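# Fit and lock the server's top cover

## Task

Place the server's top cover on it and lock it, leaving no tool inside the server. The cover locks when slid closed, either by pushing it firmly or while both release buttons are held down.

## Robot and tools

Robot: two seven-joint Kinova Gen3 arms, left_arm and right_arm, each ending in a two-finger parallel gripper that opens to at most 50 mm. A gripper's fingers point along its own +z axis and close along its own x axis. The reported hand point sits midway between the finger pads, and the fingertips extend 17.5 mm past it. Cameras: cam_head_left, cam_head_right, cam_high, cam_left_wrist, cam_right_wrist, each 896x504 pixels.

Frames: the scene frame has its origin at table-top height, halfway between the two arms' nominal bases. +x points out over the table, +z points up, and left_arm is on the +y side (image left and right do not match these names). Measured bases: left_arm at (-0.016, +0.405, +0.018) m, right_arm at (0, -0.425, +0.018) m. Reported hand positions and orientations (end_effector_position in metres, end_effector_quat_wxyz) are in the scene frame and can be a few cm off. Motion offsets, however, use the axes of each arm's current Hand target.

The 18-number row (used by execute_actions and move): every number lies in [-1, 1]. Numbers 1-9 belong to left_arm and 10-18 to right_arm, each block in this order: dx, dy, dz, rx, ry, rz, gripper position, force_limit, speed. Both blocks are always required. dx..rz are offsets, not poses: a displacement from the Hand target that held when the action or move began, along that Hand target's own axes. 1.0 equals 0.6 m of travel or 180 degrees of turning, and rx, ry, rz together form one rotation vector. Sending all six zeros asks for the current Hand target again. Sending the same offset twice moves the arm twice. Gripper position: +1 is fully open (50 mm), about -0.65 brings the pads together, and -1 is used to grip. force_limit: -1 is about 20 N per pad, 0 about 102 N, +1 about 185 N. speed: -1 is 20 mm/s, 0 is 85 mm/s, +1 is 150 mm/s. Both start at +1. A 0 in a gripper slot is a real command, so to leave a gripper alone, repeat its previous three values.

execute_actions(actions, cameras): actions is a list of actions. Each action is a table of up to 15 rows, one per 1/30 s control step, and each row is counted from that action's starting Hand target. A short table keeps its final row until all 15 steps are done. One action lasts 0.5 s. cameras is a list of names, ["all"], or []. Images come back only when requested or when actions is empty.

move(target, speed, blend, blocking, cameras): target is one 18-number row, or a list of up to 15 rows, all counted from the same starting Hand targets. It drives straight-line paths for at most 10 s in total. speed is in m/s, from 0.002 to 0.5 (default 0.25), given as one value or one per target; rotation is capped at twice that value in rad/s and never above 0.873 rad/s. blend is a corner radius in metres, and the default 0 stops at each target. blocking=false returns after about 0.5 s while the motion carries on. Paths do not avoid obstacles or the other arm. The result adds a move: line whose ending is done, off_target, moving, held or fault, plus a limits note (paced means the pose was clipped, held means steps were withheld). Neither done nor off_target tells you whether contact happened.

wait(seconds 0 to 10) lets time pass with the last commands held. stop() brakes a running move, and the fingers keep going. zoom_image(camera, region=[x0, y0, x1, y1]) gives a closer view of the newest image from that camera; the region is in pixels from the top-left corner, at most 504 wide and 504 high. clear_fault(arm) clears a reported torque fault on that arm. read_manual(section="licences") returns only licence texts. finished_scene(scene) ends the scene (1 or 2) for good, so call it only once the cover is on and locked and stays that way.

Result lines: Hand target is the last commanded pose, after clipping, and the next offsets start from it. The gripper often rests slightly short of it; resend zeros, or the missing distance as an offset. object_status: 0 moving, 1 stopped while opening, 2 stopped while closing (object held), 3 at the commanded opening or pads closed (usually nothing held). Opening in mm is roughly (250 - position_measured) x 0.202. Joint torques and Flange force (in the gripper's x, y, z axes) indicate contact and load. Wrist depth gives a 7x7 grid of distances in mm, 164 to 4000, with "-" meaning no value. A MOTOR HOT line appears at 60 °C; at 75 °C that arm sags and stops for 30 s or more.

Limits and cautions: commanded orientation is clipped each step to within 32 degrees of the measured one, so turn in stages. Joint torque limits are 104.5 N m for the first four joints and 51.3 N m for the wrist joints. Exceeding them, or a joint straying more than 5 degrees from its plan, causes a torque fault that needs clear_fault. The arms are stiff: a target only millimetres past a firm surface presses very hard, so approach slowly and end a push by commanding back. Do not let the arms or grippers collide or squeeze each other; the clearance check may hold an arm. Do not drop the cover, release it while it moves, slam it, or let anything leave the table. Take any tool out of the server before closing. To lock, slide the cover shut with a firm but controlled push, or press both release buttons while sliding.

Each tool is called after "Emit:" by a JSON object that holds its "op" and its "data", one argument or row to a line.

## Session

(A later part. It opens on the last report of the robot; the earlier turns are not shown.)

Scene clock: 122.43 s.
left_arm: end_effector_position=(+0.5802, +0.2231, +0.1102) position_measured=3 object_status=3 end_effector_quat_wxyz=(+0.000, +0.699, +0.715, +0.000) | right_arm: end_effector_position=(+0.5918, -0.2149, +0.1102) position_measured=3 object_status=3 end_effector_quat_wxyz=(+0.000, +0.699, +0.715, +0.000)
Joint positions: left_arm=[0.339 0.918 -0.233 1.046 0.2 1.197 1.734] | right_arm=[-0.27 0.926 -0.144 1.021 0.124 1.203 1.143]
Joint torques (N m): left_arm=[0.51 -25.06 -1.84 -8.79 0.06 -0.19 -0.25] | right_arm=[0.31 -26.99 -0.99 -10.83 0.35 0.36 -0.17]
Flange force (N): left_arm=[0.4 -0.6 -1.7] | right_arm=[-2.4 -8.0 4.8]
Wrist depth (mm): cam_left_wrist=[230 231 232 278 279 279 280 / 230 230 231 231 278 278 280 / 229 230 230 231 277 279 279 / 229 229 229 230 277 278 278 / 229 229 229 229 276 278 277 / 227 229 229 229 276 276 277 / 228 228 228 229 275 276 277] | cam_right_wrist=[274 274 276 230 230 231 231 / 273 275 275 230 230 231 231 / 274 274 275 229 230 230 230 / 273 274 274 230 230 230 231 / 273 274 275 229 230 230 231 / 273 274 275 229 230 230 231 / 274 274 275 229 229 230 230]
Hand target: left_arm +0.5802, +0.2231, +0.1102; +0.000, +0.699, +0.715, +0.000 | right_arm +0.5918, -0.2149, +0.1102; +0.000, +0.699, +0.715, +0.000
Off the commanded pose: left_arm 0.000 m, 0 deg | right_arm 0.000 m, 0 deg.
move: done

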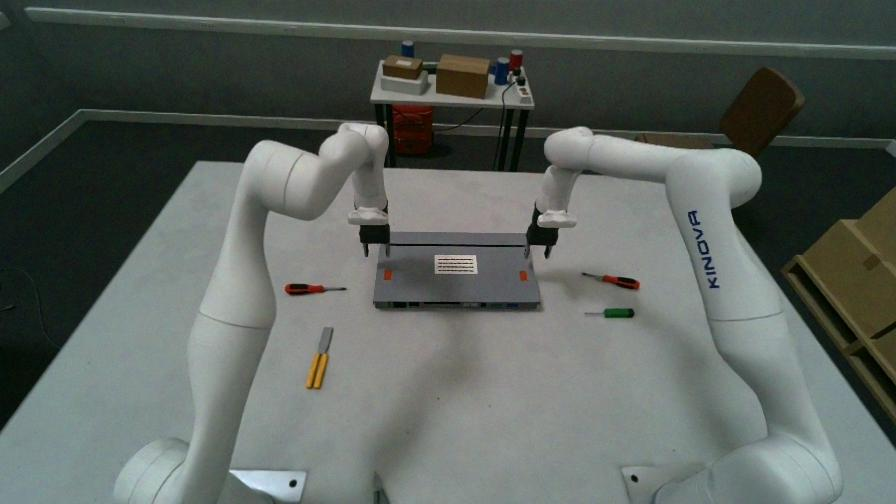

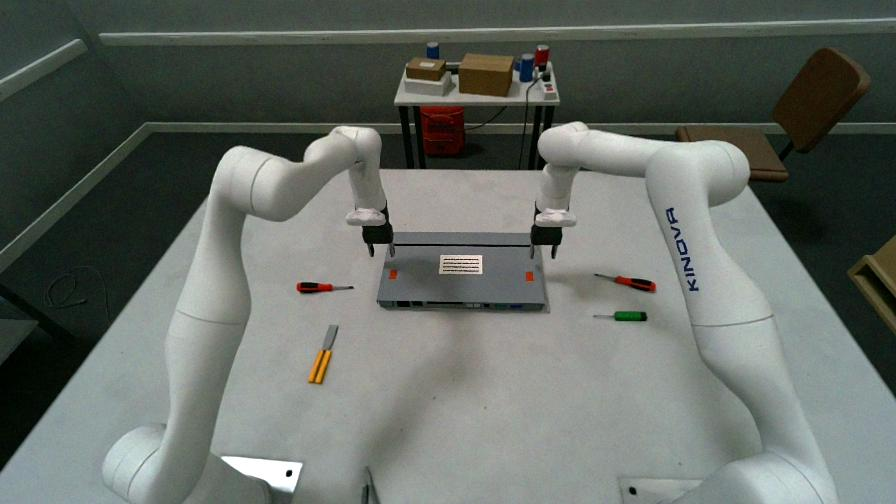

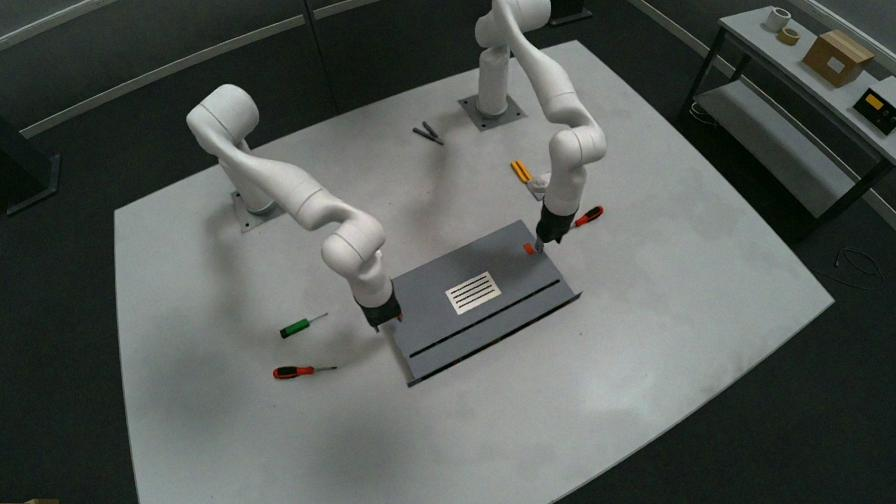

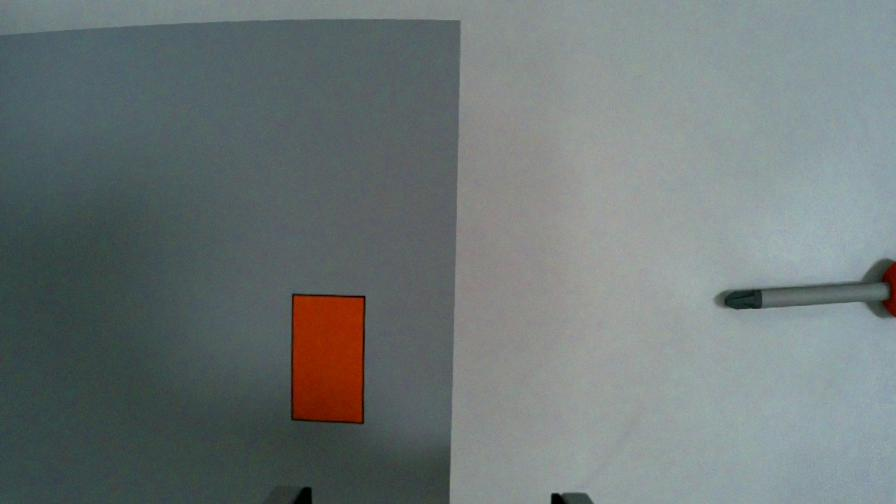

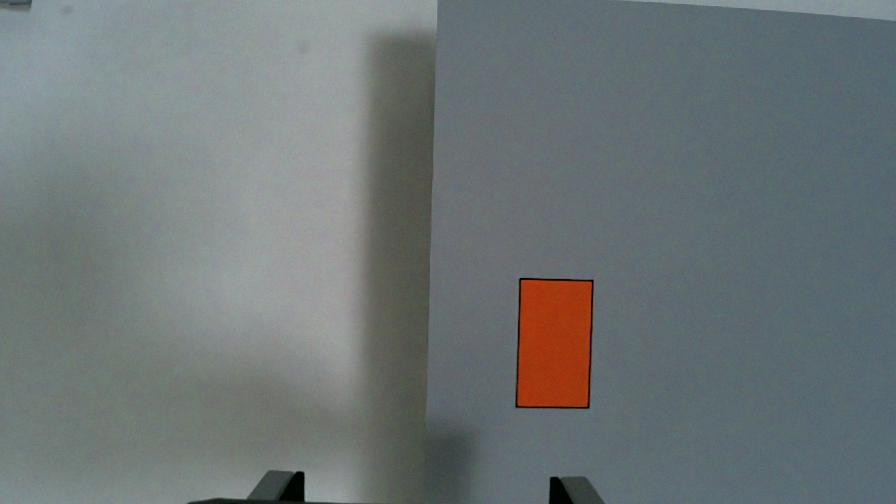

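Emit:
{"op": "move", "data": {
  "target": [0.00331,-0.05027,0.07283,0,0,0,1,0,0, 0.00498,-0.05056,0.07283,0,0,0,1,0,0],
  "speed": 0.1,
  "cameras": ["all"]
}}

Scene clock: 127.37 s.
left_arm: end_effector_position=(+0.5500, +0.2244, +0.0665) position_measured=3 object_status=3 end_effector_quat_wxyz=(+0.000, +0.699, +0.715, +0.000) | right_arm: end_effector_position=(+0.5614, -0.2127, +0.0665) position_measured=3 object_status=3 end_effector_quat_wxyz=(+0.000, +0.699, +0.715, +0.000)
Joint positions: left_arm=[0.364 0.904 -0.231 1.236 0.213 1.024 1.719] | right_arm=[-0.284 0.912 -0.144 1.207 0.134 1.032 1.104]
Joint torques (N m): left_arm=[0.48 -24.16 -1.94 -8.15 0.06 -0.2 -0.31] | right_arm=[0.38 -26.04 -1.08 -10.08 0.36 0.32 -0.19]
Flange force (N): left_arm=[0.4 -0.7 -1.6] | right_arm=[-2.1 -6.9 4.2]
Wrist depth (mm): cam_left_wrist=[233 233 233 234 235 235 236 / 186 186 233 234 234 235 235 / 186 186 187 187 234 234 235 / 185 186 186 186 233 234 234 / 185 186 186 186 233 233 234 / 184 185 185 186 232 233 233 / 184 185 185 185 232 232 233] | cam_right_wrist=[231 231 231 232 233 233 234 / 230 231 231 186 186 187 187 / 230 231 231 186 186 186 187 / 230 231 231 185 186 186 187 / 230 231 231 185 186 186 187 / 230 231 231 185 186 186 187 / 230 231 231 185 186 186 187]
Hand target: left_arm +0.5500, +0.2244, +0.0665; +0.000, +0.699, +0.715, +0.000 | right_arm +0.5614, -0.2127, +0.0665; +0.000, +0.699, +0.715, +0.000
Off the commanded pose: left_arm 0.000 m, 0 deg | right_arm 0.000 m, 0 deg.
move: done

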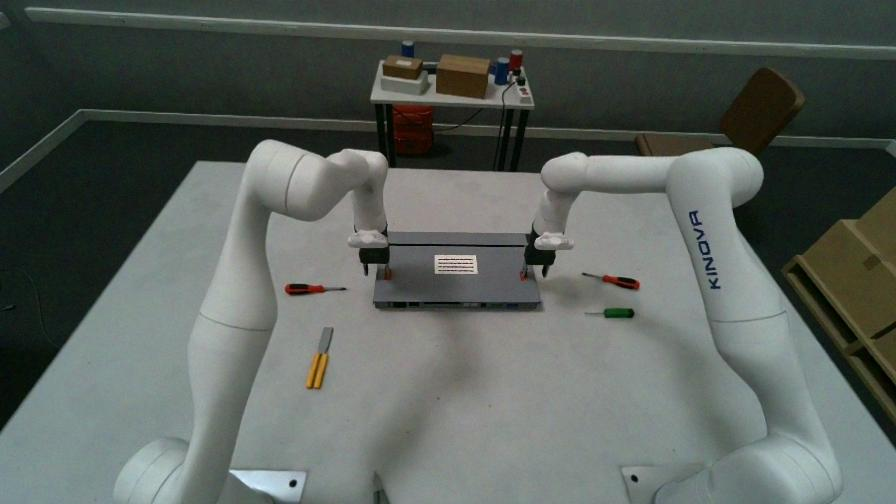

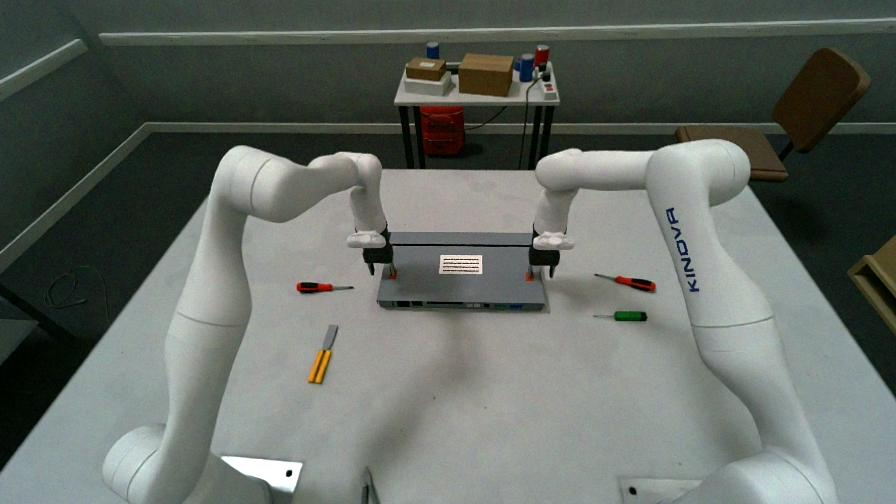

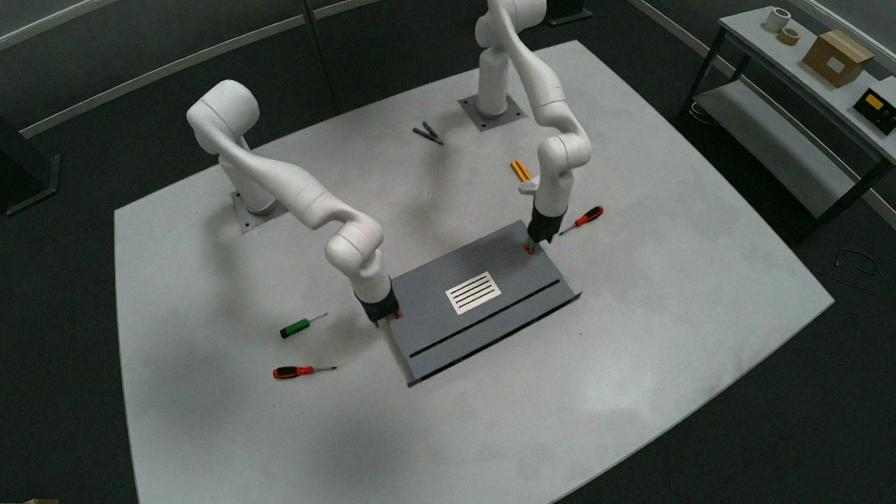

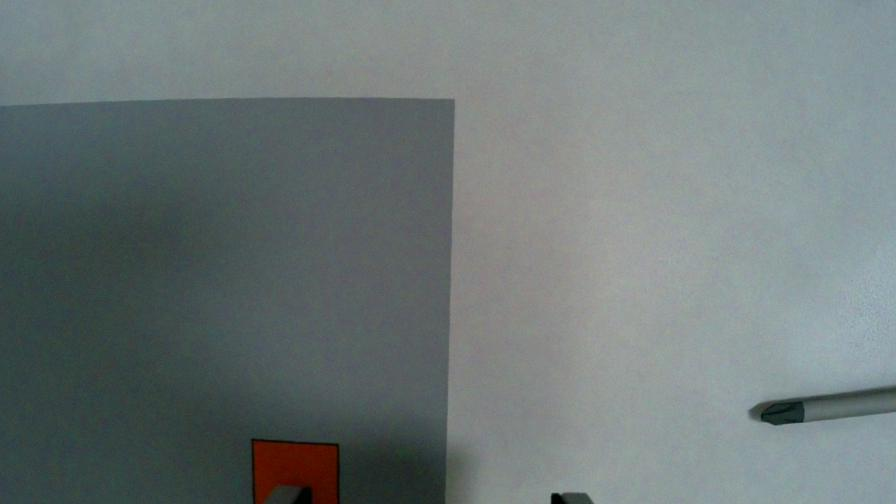

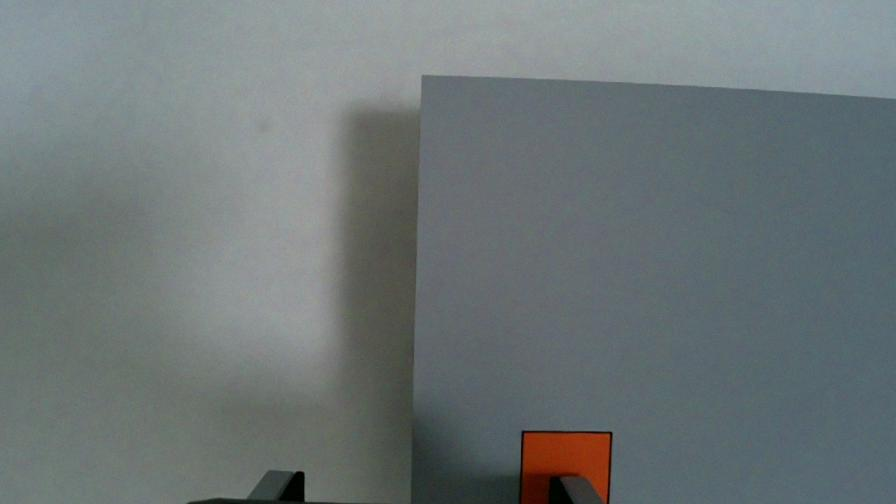

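Emit:
{"op": "move", "data": {
  "target": [0.00006,-0.0025,0.00417,0,0,0,1,0,0, 0.00006,-0.0025,0.00417,0,0,0,1,0,0],
  "speed": 0.03,
  "cameras": ["cam_left_wrist", "cam_right_wrist"]
}}

Scene clock: 128.63 s.
left_arm: end_effector_position=(+0.5485, +0.2244, +0.0640) position_measured=3 object_status=3 end_effector_quat_wxyz=(+0.000, +0.699, +0.715, +0.000) | right_arm: end_effector_position=(+0.5600, -0.2127, +0.0641) position_measured=3 object_status=3 end_effector_quat_wxyz=(+0.000, +0.699, +0.715, +0.000)
Joint positions: left_arm=[0.365 0.904 -0.231 1.245 0.214 1.015 1.718] | right_arm=[-0.284 0.912 -0.144 1.216 0.134 1.023 1.102]
Joint torques (N m): left_arm=[0.64 -21.38 -1.66 -7.01 0.07 -0.41 -0.29] | right_arm=[-0.1 -22.66 -1.3 -8.19 0.22 0.67 -0.18]
Flange force (N): left_arm=[0.7 -0.6 -6.6] | right_arm=[-2.6 -6.0 -0.9]
Wrist depth (mm): cam_left_wrist=[231 231 232 232 233 233 234 / 230 231 185 231 232 233 233 / 184 184 184 231 231 232 233 / 184 184 184 184 231 232 232 / 183 183 184 230 231 231 231 / 183 183 183 230 230 231 231 / 182 183 183 183 230 230 230] | cam_right_wrist=[228 229 229 230 231 231 232 / 228 229 229 184 184 184 185 / 228 228 229 183 184 184 185 / 228 229 229 183 184 184 185 / 228 228 229 183 184 184 184 / 228 228 229 183 184 184 185 / 228 228 229 183 184 184 184]
Hand target: left_arm +0.5485, +0.2244, +0.0640; +0.000, +0.699, +0.715, +0.000 | right_arm +0.5599, -0.2127, +0.0640; +0.000, +0.699, +0.715, +0.000
Off the commanded pose: left_arm 0.000 m, 0 deg | right_arm 0.000 m, 0 deg.
move: done
Images, in order (width x height): cam_left_wrist 896x504, cam_right_wrist 896x504.

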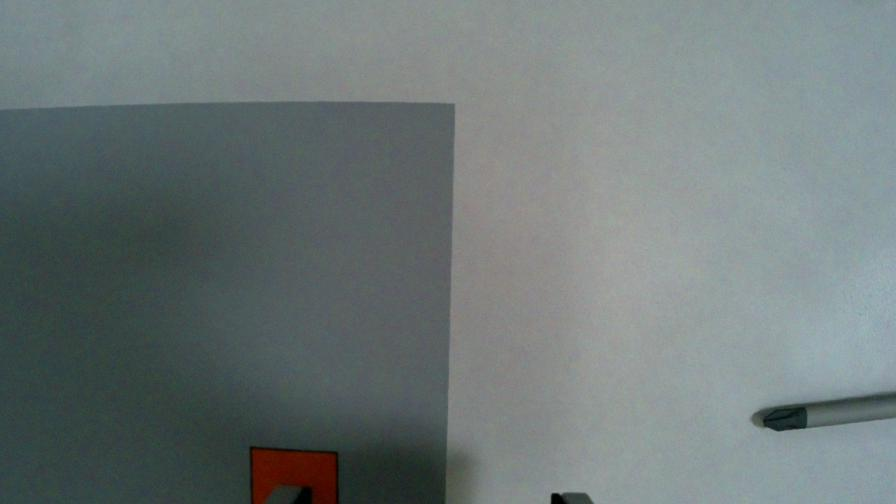

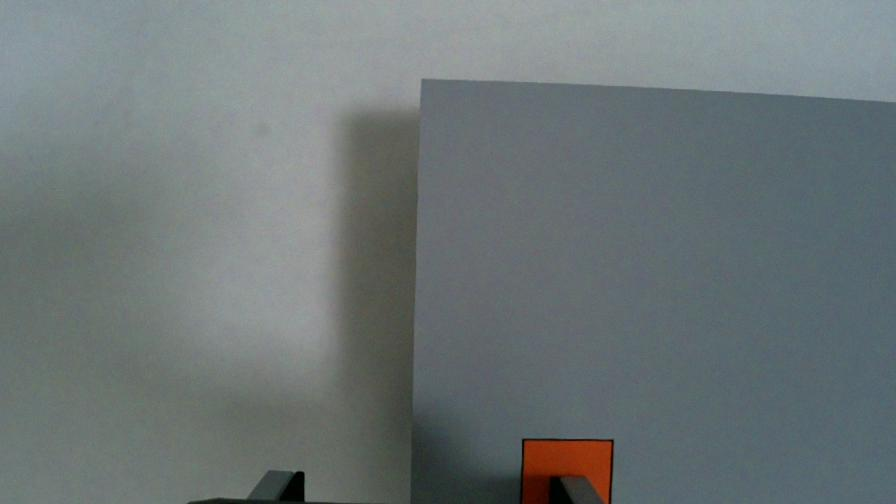

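Emit:
{"op": "move", "data": {
  "target": [0,0,0.002,0,0,0,1,0,0, 0,0,0.002,0,0,0,1,0,0],
  "speed": 0.03,
  "cameras": []
}}

Scene clock: 129.50 s.
left_arm: end_effector_position=(+0.5485, +0.2243, +0.0628) position_measured=3 object_status=3 end_effector_quat_wxyz=(+0.000, +0.699, +0.715, +0.000) | right_arm: end_effector_position=(+0.5599, -0.2127, +0.0628) position_measured=3 object_status=3 end_effector_quat_wxyz=(+0.000, +0.699, +0.715, +0.000)
Joint positions: left_arm=[0.365 0.906 -0.231 1.246 0.215 1.013 1.718] | right_arm=[-0.284 0.914 -0.144 1.217 0.135 1.02 1.102]
Joint torques (N m): left_arm=[0.92 -20.81 -1.38 -7.22 0.23 -0.62 -0.24] | right_arm=[-0.24 -21.7 -1.39 -7.98 0.17 0.57 -0.19]
Flange force (N): left_arm=[1.7 -2.0 -7.8] | right_arm=[-3.1 -6.7 -2.6]
Wrist depth (mm): cam_left_wrist=[230 230 231 231 231 232 232 / 229 230 184 231 231 232 232 / 183 183 183 184 231 231 232 / 182 182 183 184 230 231 231 / 182 182 182 229 230 230 230 / 181 182 182 228 229 230 230 / 181 181 182 228 228 229 229] | cam_right_wrist=[227 228 228 229 229 230 230 / 227 227 228 182 183 183 184 / 227 227 228 182 183 183 183 / 227 228 228 182 183 183 183 / 226 227 228 182 183 183 183 / 227 227 228 182 183 183 183 / 227 227 227 182 184 183 183]
Hand target: left_arm +0.5485, +0.2244, +0.0628; +0.000, +0.699, +0.715, +0.000 | right_arm +0.5599, -0.2127, +0.0628; +0.000, +0.699, +0.715, +0.000
Off the commanded pose: left_arm 0.000 m, 0 deg | right_arm 0.000 m, 0 deg.
move: done
No camera images: "cameras" was empty.

Emit:
{"op": "move", "data": {
  "target": [0,0,0.002,0,0,0,1,0,0, 0,0,0.002,0,0,0,1,0,0],
  "speed": 0.03,
  "cameras": []
}}

Scene clock: 130.33 s.
left_arm: end_effector_position=(+0.5485, +0.2243, +0.0616) position_measured=3 object_status=3 end_effector_quat_wxyz=(+0.000, +0.699, +0.715, +0.000) | right_arm: end_effector_position=(+0.5600, -0.2127, +0.0616) position_measured=3 object_status=3 end_effector_quat_wxyz=(+0.000, +0.699, +0.715, +0.000)
Joint positions: left_arm=[0.365 0.908 -0.23 1.247 0.215 1.01 1.718] | right_arm=[-0.285 0.916 -0.144 1.218 0.135 1.018 1.102]
Joint torques (N m): left_arm=[0.83 -20.09 -1.35 -7.17 0.23 -0.9 -0.24] | right_arm=[-0.27 -20.94 -1.31 -7.83 0.22 0.37 -0.22]
Flange force (N): left_arm=[1.8 -2.6 -9.4] | right_arm=[-3.4 -7.1 -4.2]
Wrist depth (mm): cam_left_wrist=[228 229 229 230 230 231 231 / 182 228 183 230 230 230 231 / 182 182 182 182 229 230 230 / 181 181 182 182 229 229 230 / 181 181 182 228 229 229 230 / 180 181 181 228 228 228 229 / 180 180 181 227 227 228 228] | cam_right_wrist=[226 226 227 227 228 228 229 / 226 227 227 181 181 182 183 / 226 226 227 181 181 182 182 / 226 226 226 181 182 182 182 / 226 226 227 181 181 182 182 / 225 226 226 181 181 182 182 / 225 226 226 181 182 182 182]
Hand target: left_arm +0.5485, +0.2243, +0.0616; +0.000, +0.699, +0.715, +0.000 | right_arm +0.5599, -0.2127, +0.0616; +0.000, +0.699, +0.715, +0.000
Off the commanded pose: left_arm 0.000 m, 0 deg | right_arm 0.000 m, 0 deg.
move: done
No camera images: "cameras" was empty.

Emit:
{"op": "move", "data": {
  "target": [0,0,0.002,0,0,0,1,0,0, 0,0,0.002,0,0,0,1,0,0],
  "speed": 0.03,
  "cameras": []
}}

Scene clock: 131.17 s.
left_arm: end_effector_position=(+0.5485, +0.2244, +0.0604) position_measured=3 object_status=3 end_effector_quat_wxyz=(+0.000, +0.699, +0.715, +0.000) | right_arm: end_effector_position=(+0.5599, -0.2127, +0.0604) position_measured=3 object_status=3 end_effector_quat_wxyz=(+0.000, +0.699, +0.715, +0.000)
Joint positions: left_arm=[0.365 0.909 -0.23 1.248 0.216 1.008 1.717] | right_arm=[-0.285 0.917 -0.143 1.219 0.135 1.015 1.102]
Joint torques (N m): left_arm=[0.85 -19.32 -1.32 -7.15 0.3 -1.14 -0.22] | right_arm=[-0.28 -20.16 -1.3 -7.78 0.24 0.13 -0.23]
Flange force (N): left_arm=[2.2 -3.5 -11.0] | right_arm=[-3.7 -7.8 -5.8]
Wrist depth (mm): cam_left_wrist=[227 228 228 228 229 230 230 / 181 227 182 228 229 230 230 / 180 181 181 181 228 229 230 / 180 180 181 181 227 228 229 / 180 180 180 227 228 228 228 / 179 180 180 227 227 228 228 / 179 179 180 226 226 227 228] | cam_right_wrist=[225 225 226 226 227 228 228 / 224 225 226 180 180 181 181 / 225 225 226 180 180 181 181 / 224 225 226 180 180 181 181 / 224 225 226 180 180 181 181 / 224 225 225 180 180 181 181 / 224 225 225 180 181 180 181]
Hand target: left_arm +0.5485, +0.2244, +0.0604; +0.000, +0.699, +0.715, +0.000 | right_arm +0.5599, -0.2127, +0.0604; +0.000, +0.699, +0.715, +0.000
Off the commanded pose: left_arm 0.000 m, 0 deg | right_arm 0.000 m, 0 deg.
move: done
No camera images: "cameras" was empty.

Emit:
{"op": "move", "data": {
  "target": [0,0,0.002,0,0,0,1,0,0, 0,0,0.002,0,0,0,1,0,0],
  "speed": 0.03,
  "cameras": []
}}

Scene clock: 132.00 s.
left_arm: end_effector_position=(+0.5485, +0.2243, +0.0592) position_measured=3 object_status=3 end_effector_quat_wxyz=(+0.000, +0.699, +0.715, +0.000) | right_arm: end_effector_position=(+0.5599, -0.2127, +0.0592) position_measured=3 object_status=3 end_effector_quat_wxyz=(+0.000, +0.699, +0.715, +0.000)
Joint positions: left_arm=[0.364 0.911 -0.23 1.248 0.216 1.006 1.717] | right_arm=[-0.285 0.919 -0.143 1.219 0.135 1.013 1.102]
Joint torques (N m): left_arm=[0.82 -18.49 -1.35 -6.44 0.16 -0.89 -0.24] | right_arm=[-0.33 -19.42 -1.3 -7.72 0.25 -0.11 -0.23]
Flange force (N): left_arm=[1.8 -2.7 -12.1] | right_arm=[-4.0 -8.5 -7.3]
Wrist depth (mm): cam_left_wrist=[227 227 227 228 228 229 229 / 180 180 180 227 227 228 229 / 179 179 180 181 227 227 228 / 179 179 180 180 227 227 227 / 178 179 179 179 226 226 227 / 178 179 179 225 226 226 227 / 178 178 178 225 225 226 226] | cam_right_wrist=[224 224 225 225 226 226 227 / 224 224 225 179 179 180 180 / 223 224 225 179 179 180 180 / 223 224 224 179 179 180 180 / 223 224 224 179 179 179 180 / 223 224 224 178 179 179 180 / 223 224 224 179 181 179 180]
Hand target: left_arm +0.5485, +0.2243, +0.0592; +0.000, +0.699, +0.715, +0.000 | right_arm +0.5599, -0.2127, +0.0592; +0.000, +0.699, +0.715, +0.000
Off the commanded pose: left_arm 0.000 m, 0 deg | right_arm 0.000 m, 0 deg.
move: done
No camera images: "cameras" was empty.

Emit:
{"op": "move", "data": {
  "target": [0,0.00667,0,0,0,0,1,0,0, 0,0.00667,0,0,0,0,1,0,0],
  "speed": 0.02,
  "cameras": ["all"]
}}

Scene clock: 132.90 s.
left_arm: end_effector_position=(+0.5525, +0.2244, +0.0592) position_measured=3 object_status=3 end_effector_quat_wxyz=(+0.000, +0.699, +0.715, +0.000) | right_arm: end_effector_position=(+0.5639, -0.2126, +0.0592) position_measured=3 object_status=3 end_effector_quat_wxyz=(+0.000, +0.699, +0.715, +0.000)
Joint positions: left_arm=[0.361 0.919 -0.23 1.231 0.216 1.015 1.717] | right_arm=[-0.283 0.927 -0.143 1.201 0.135 1.023 1.105]
Joint torques (N m): left_arm=[-0.8 -18.81 -2.94 -9.28 -0.12 -3.26 0.01] | right_arm=[1.81 -20.27 0.86 -10.56 1.33 -2 -0.43]
Flange force (N): left_arm=[2.0 -10.4 -14.3] | right_arm=[-3.1 -15.9 -8.6]
Wrist depth (mm): cam_left_wrist=[226 227 227 227 228 228 229 / 180 180 180 227 228 228 228 / 179 180 180 180 227 227 229 / 179 179 179 180 226 227 227 / 179 179 179 179 226 226 227 / 178 178 179 179 226 226 226 / 177 178 183 225 225 225 226] | cam_right_wrist=[224 224 225 225 225 226 227 / 223 224 224 179 179 180 180 / 223 223 225 179 179 179 180 / 223 224 224 178 179 179 180 / 223 224 224 178 179 179 180 / 223 224 224 178 179 179 180 / 223 223 224 178 181 179 179]
Hand target: left_arm +0.5525, +0.2245, +0.0592; +0.000, +0.699, +0.715, +0.000 | right_arm +0.5640, -0.2126, +0.0592; +0.000, +0.699, +0.715, +0.000
Off the commanded pose: left_arm 0.000 m, 0 deg | right_arm 0.000 m, 0 deg.
move: done

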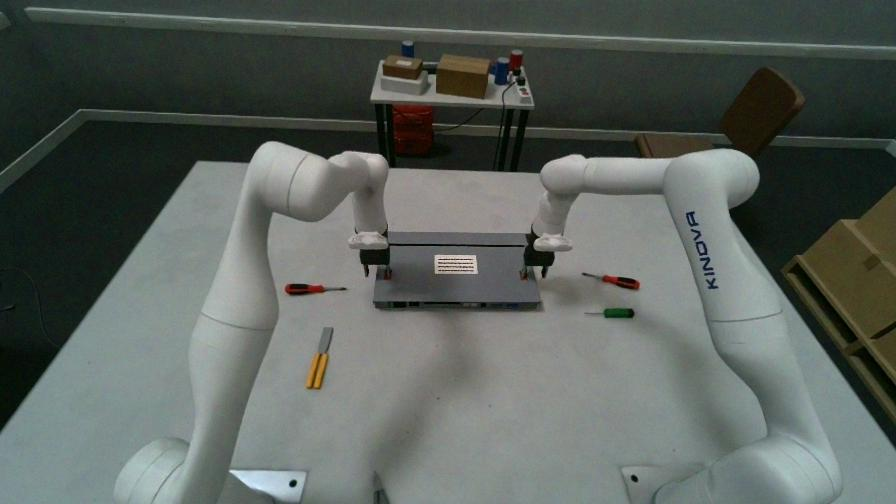

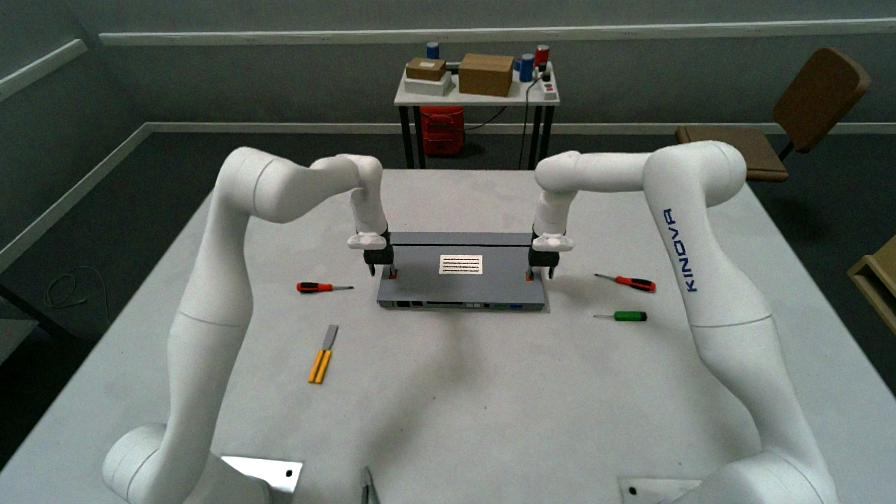

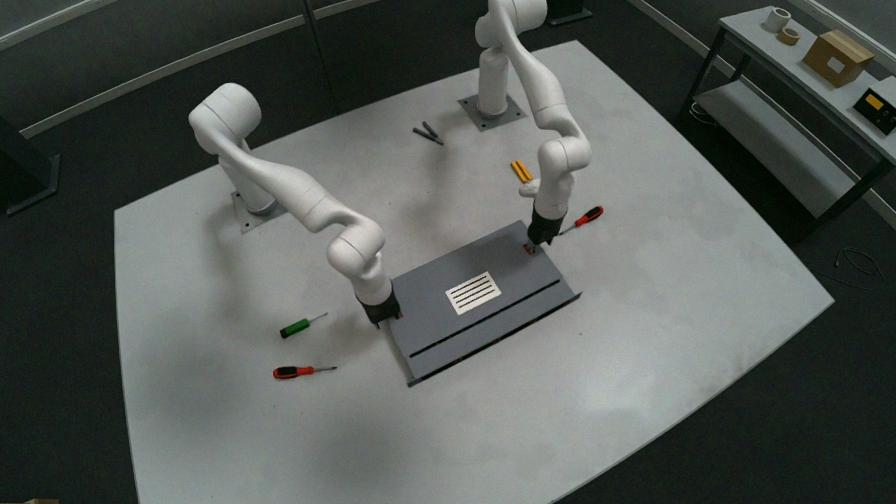

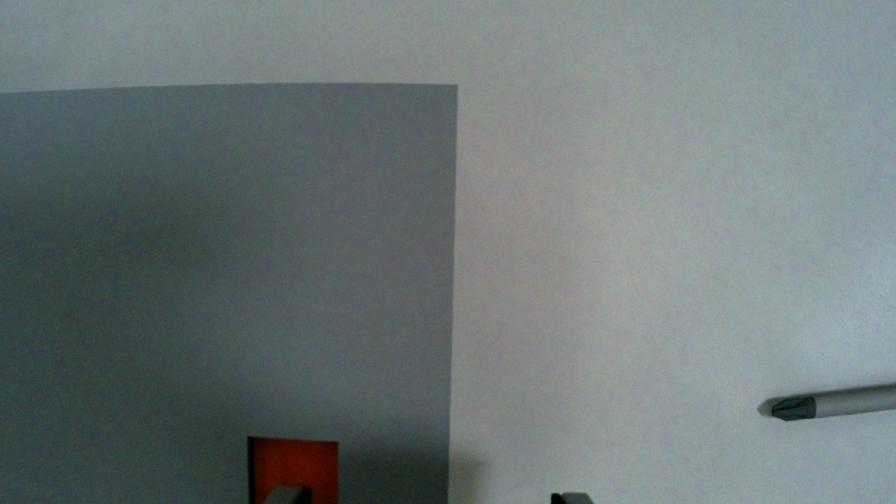

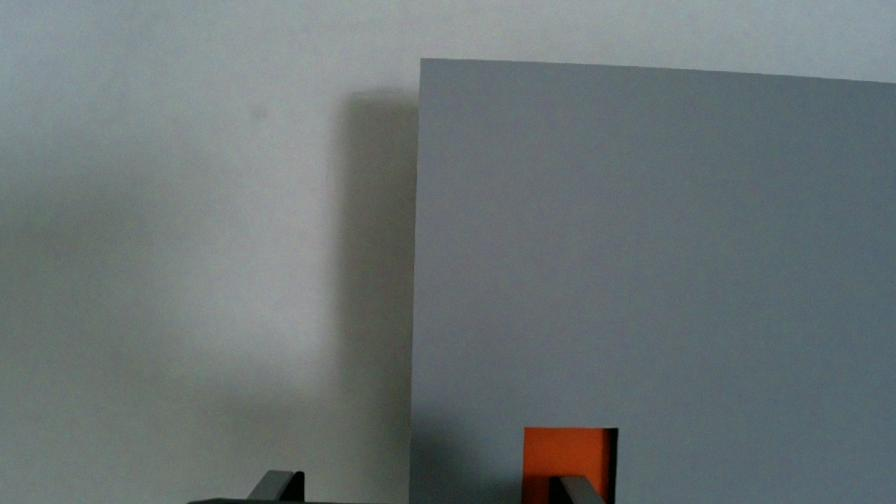

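Emit:
{"op": "move", "data": {
  "target": [0,0.00333,0,0,0,0,1,0,0, 0,0.00333,0,0,0,0,1,0,0],
  "speed": 0.02,
  "cameras": ["cam_left_wrist", "cam_right_wrist", "cam_high"]
}}

Scene clock: 133.93 s.
left_arm: end_effector_position=(+0.5545, +0.2245, +0.0592) position_measured=3 object_status=3 end_effector_quat_wxyz=(+0.000, +0.699, +0.715, +0.000) | right_arm: end_effector_position=(+0.5659, -0.2126, +0.0592) position_measured=3 object_status=3 end_effector_quat_wxyz=(+0.000, +0.699, +0.715, +0.000)
Joint positions: left_arm=[0.359 0.923 -0.23 1.221 0.216 1.02 1.717] | right_arm=[-0.282 0.931 -0.143 1.192 0.135 1.028 1.107]
Joint torques (N m): left_arm=[-0.72 -19.02 -2.84 -9.01 -0.11 -3.01 -0.01] | right_arm=[1.61 -20.34 0.73 -11.06 1.36 -2.37 -0.43]
Flange force (N): left_arm=[1.8 -9.4 -13.8] | right_arm=[-3.9 -17.2 -9.0]
Wrist depth (mm): cam_left_wrist=[226 227 227 227 228 228 229 / 179 180 180 227 227 228 228 / 179 179 180 180 227 227 228 / 179 179 179 180 226 227 227 / 178 179 179 180 226 226 227 / 178 178 179 179 225 226 226 / 178 178 183 225 225 225 226] | cam_right_wrist=[223 224 225 225 226 226 226 / 223 224 225 179 179 180 180 / 223 224 224 179 179 179 180 / 223 224 224 179 179 179 180 / 223 224 224 178 179 179 179 / 223 224 224 178 179 179 180 / 223 224 224 178 181 179 179]
Hand target: left_arm +0.5545, +0.2245, +0.0592; +0.000, +0.699, +0.715, +0.000 | right_arm +0.5659, -0.2126, +0.0592; +0.000, +0.699, +0.715, +0.000
Off the commanded pose: left_arm 0.000 m, 0 deg | right_arm 0.000 m, 0 deg.
move: done
Images, in order (width x height): cam_high 896x504, cam_left_wrist 896x504, cam_right_wrist 896x504.

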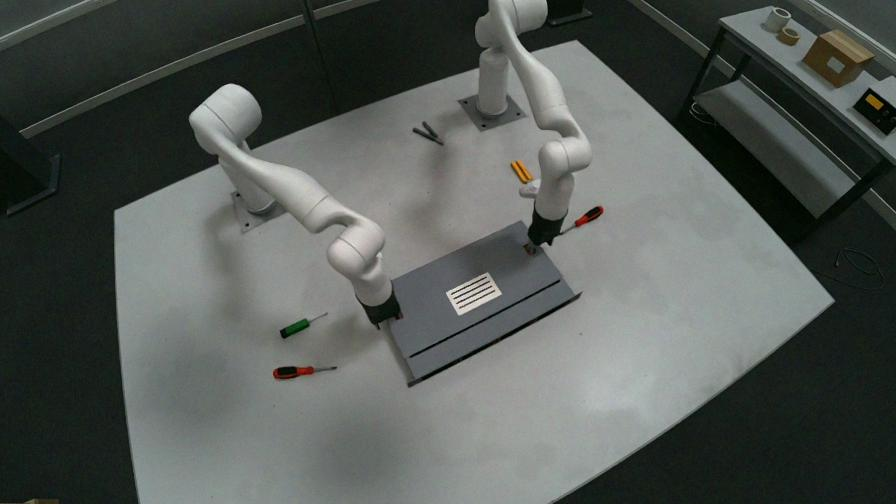

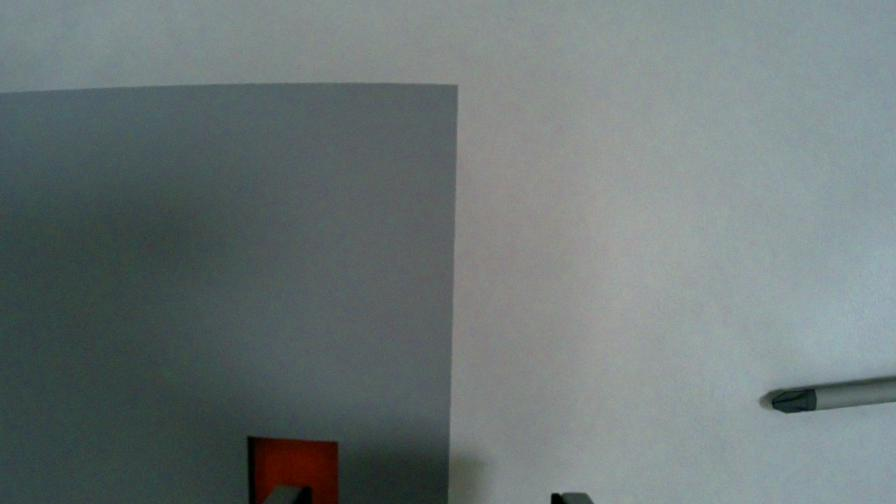

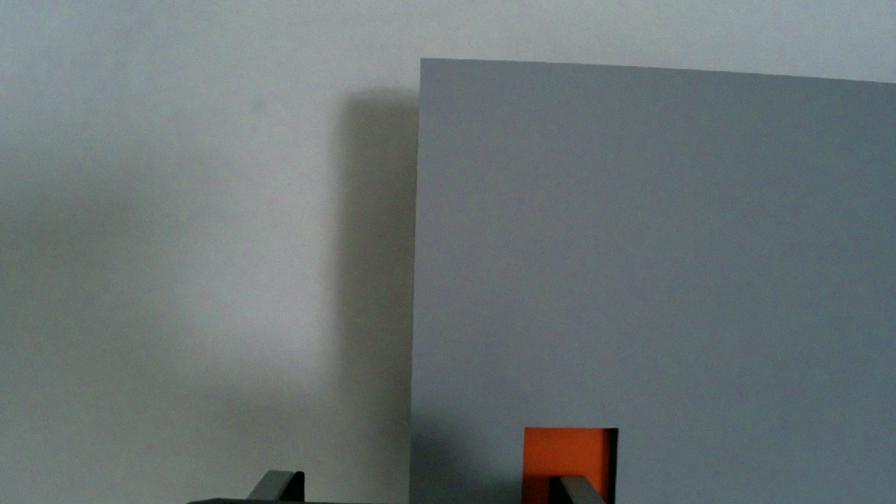

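Emit:
{"op": "zoom_image", "data": {
  "camera": "cam_high",
  "region": [530, 240, 590, 310]
}}

Emit:
{"op": "zoom_image", "data": {
  "camera": "cam_high",
  "region": [375, 320, 435, 390]
}}

Scaled by 7.200 from the camera's 896x504 image, which has a finer 1280x720 frame.

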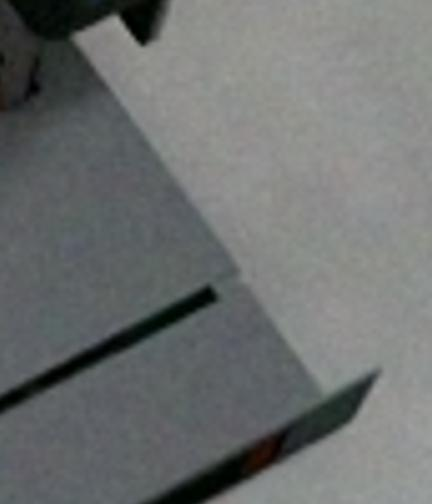

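Scaled by 7.200 from the camera's 896x504 image, which has a finer 1280x720 frame.

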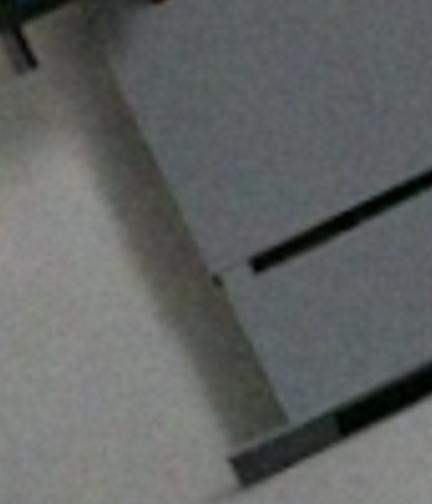

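Emit:
{"op": "move", "data": {
  "target": [0,0.005,0,0,0,0,1,0,0, 0,0.005,0,0,0,0,1,0,0],
  "speed": 0.02,
  "cameras": ["cam_left_wrist", "cam_right_wrist", "cam_high"]
}}

Emit:
{"op": "zoom_image", "data": {
  "camera": "cam_high",
  "region": [530, 240, 590, 310]
}}

Emit:
{"op": "zoom_image", "data": {
  "camera": "cam_high",
  "region": [375, 320, 435, 390]
}}

Scene clock: 134.97 s.
left_arm: end_effector_position=(+0.5575, +0.2246, +0.0592) position_measured=3 object_status=3 end_effector_quat_wxyz=(+0.000, +0.699, +0.715, +0.000) | right_arm: end_effector_position=(+0.5689, -0.2125, +0.0592) position_measured=3 object_status=3 end_effector_quat_wxyz=(+0.000, +0.699, +0.715, +0.000)
Joint positions: left_arm=[0.357 0.929 -0.229 1.208 0.215 1.028 1.717] | right_arm=[-0.281 0.937 -0.143 1.178 0.135 1.036 1.11]
Joint torques (N m): left_arm=[-0.65 -18.99 -2.73 -9.27 -0.04 -3.06 -0.01] | right_arm=[1.6 -20.2 0.7 -11.07 1.36 -2.46 -0.46]
Flange force (N): left_arm=[2.3 -10.6 -13.9] | right_arm=[-4.1 -17.4 -9.5]
Wrist depth (mm): cam_left_wrist=[226 227 226 228 228 228 229 / 180 180 180 227 227 228 228 / 179 180 180 180 227 227 227 / 179 179 180 180 227 226 227 / 179 179 179 180 226 227 226 / 178 178 179 179 226 226 226 / 178 178 183 225 225 226 226] | cam_right_wrist=[224 224 225 225 225 226 227 / 223 224 225 179 179 179 180 / 223 224 225 179 179 179 180 / 223 224 224 178 179 180 180 / 223 223 224 179 179 179 179 / 223 224 224 178 179 179 180 / 223 223 224 178 181 179 179]
Hand target: left_arm +0.5575, +0.2246, +0.0592; +0.000, +0.699, +0.715, +0.000 | right_arm +0.5689, -0.2125, +0.0592; +0.000, +0.699, +0.715, +0.000
Off the commanded pose: left_arm 0.000 m, 0 deg | right_arm 0.000 m, 0 deg.
move: done
Images, in order (width x height): cam_high 896x504, cam_left_wrist 896x504, cam_right_wrist 896x504.

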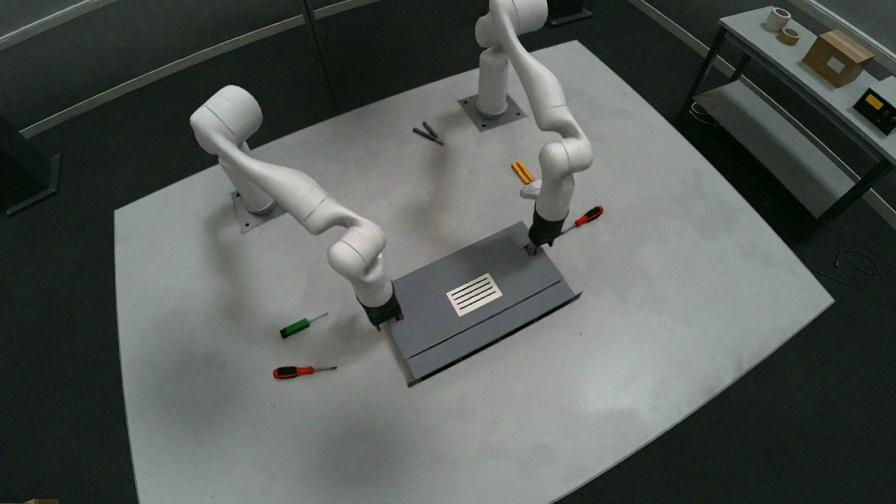

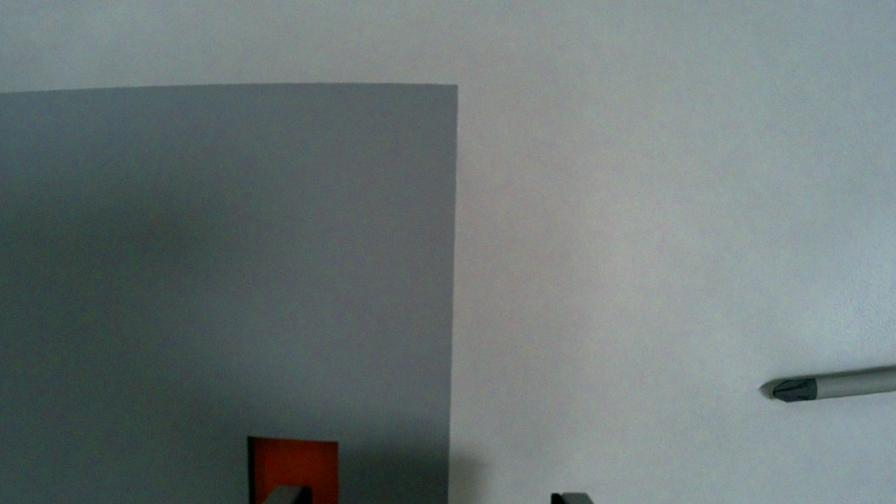

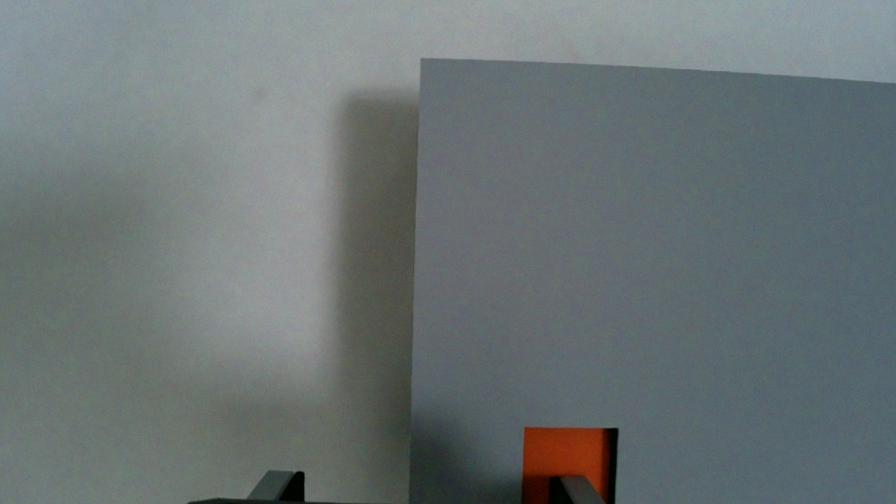

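Scaled by 7.200 from the camera's 896x504 image, which has a finer 1280x720 frame.

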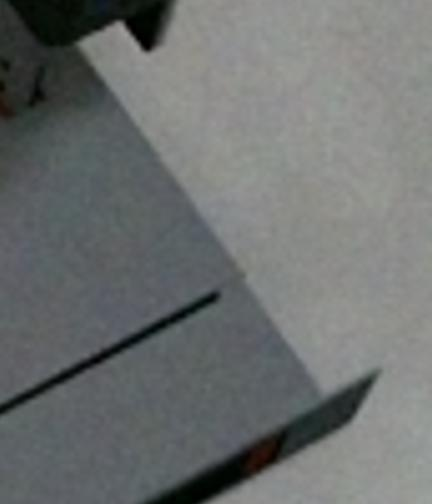

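Scaled by 7.200 from the camera's 896x504 image, which has a finer 1280x720 frame.

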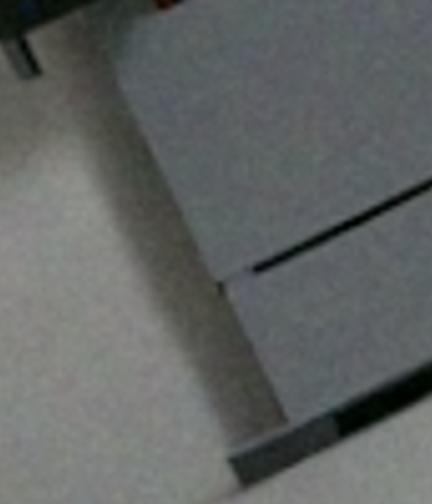

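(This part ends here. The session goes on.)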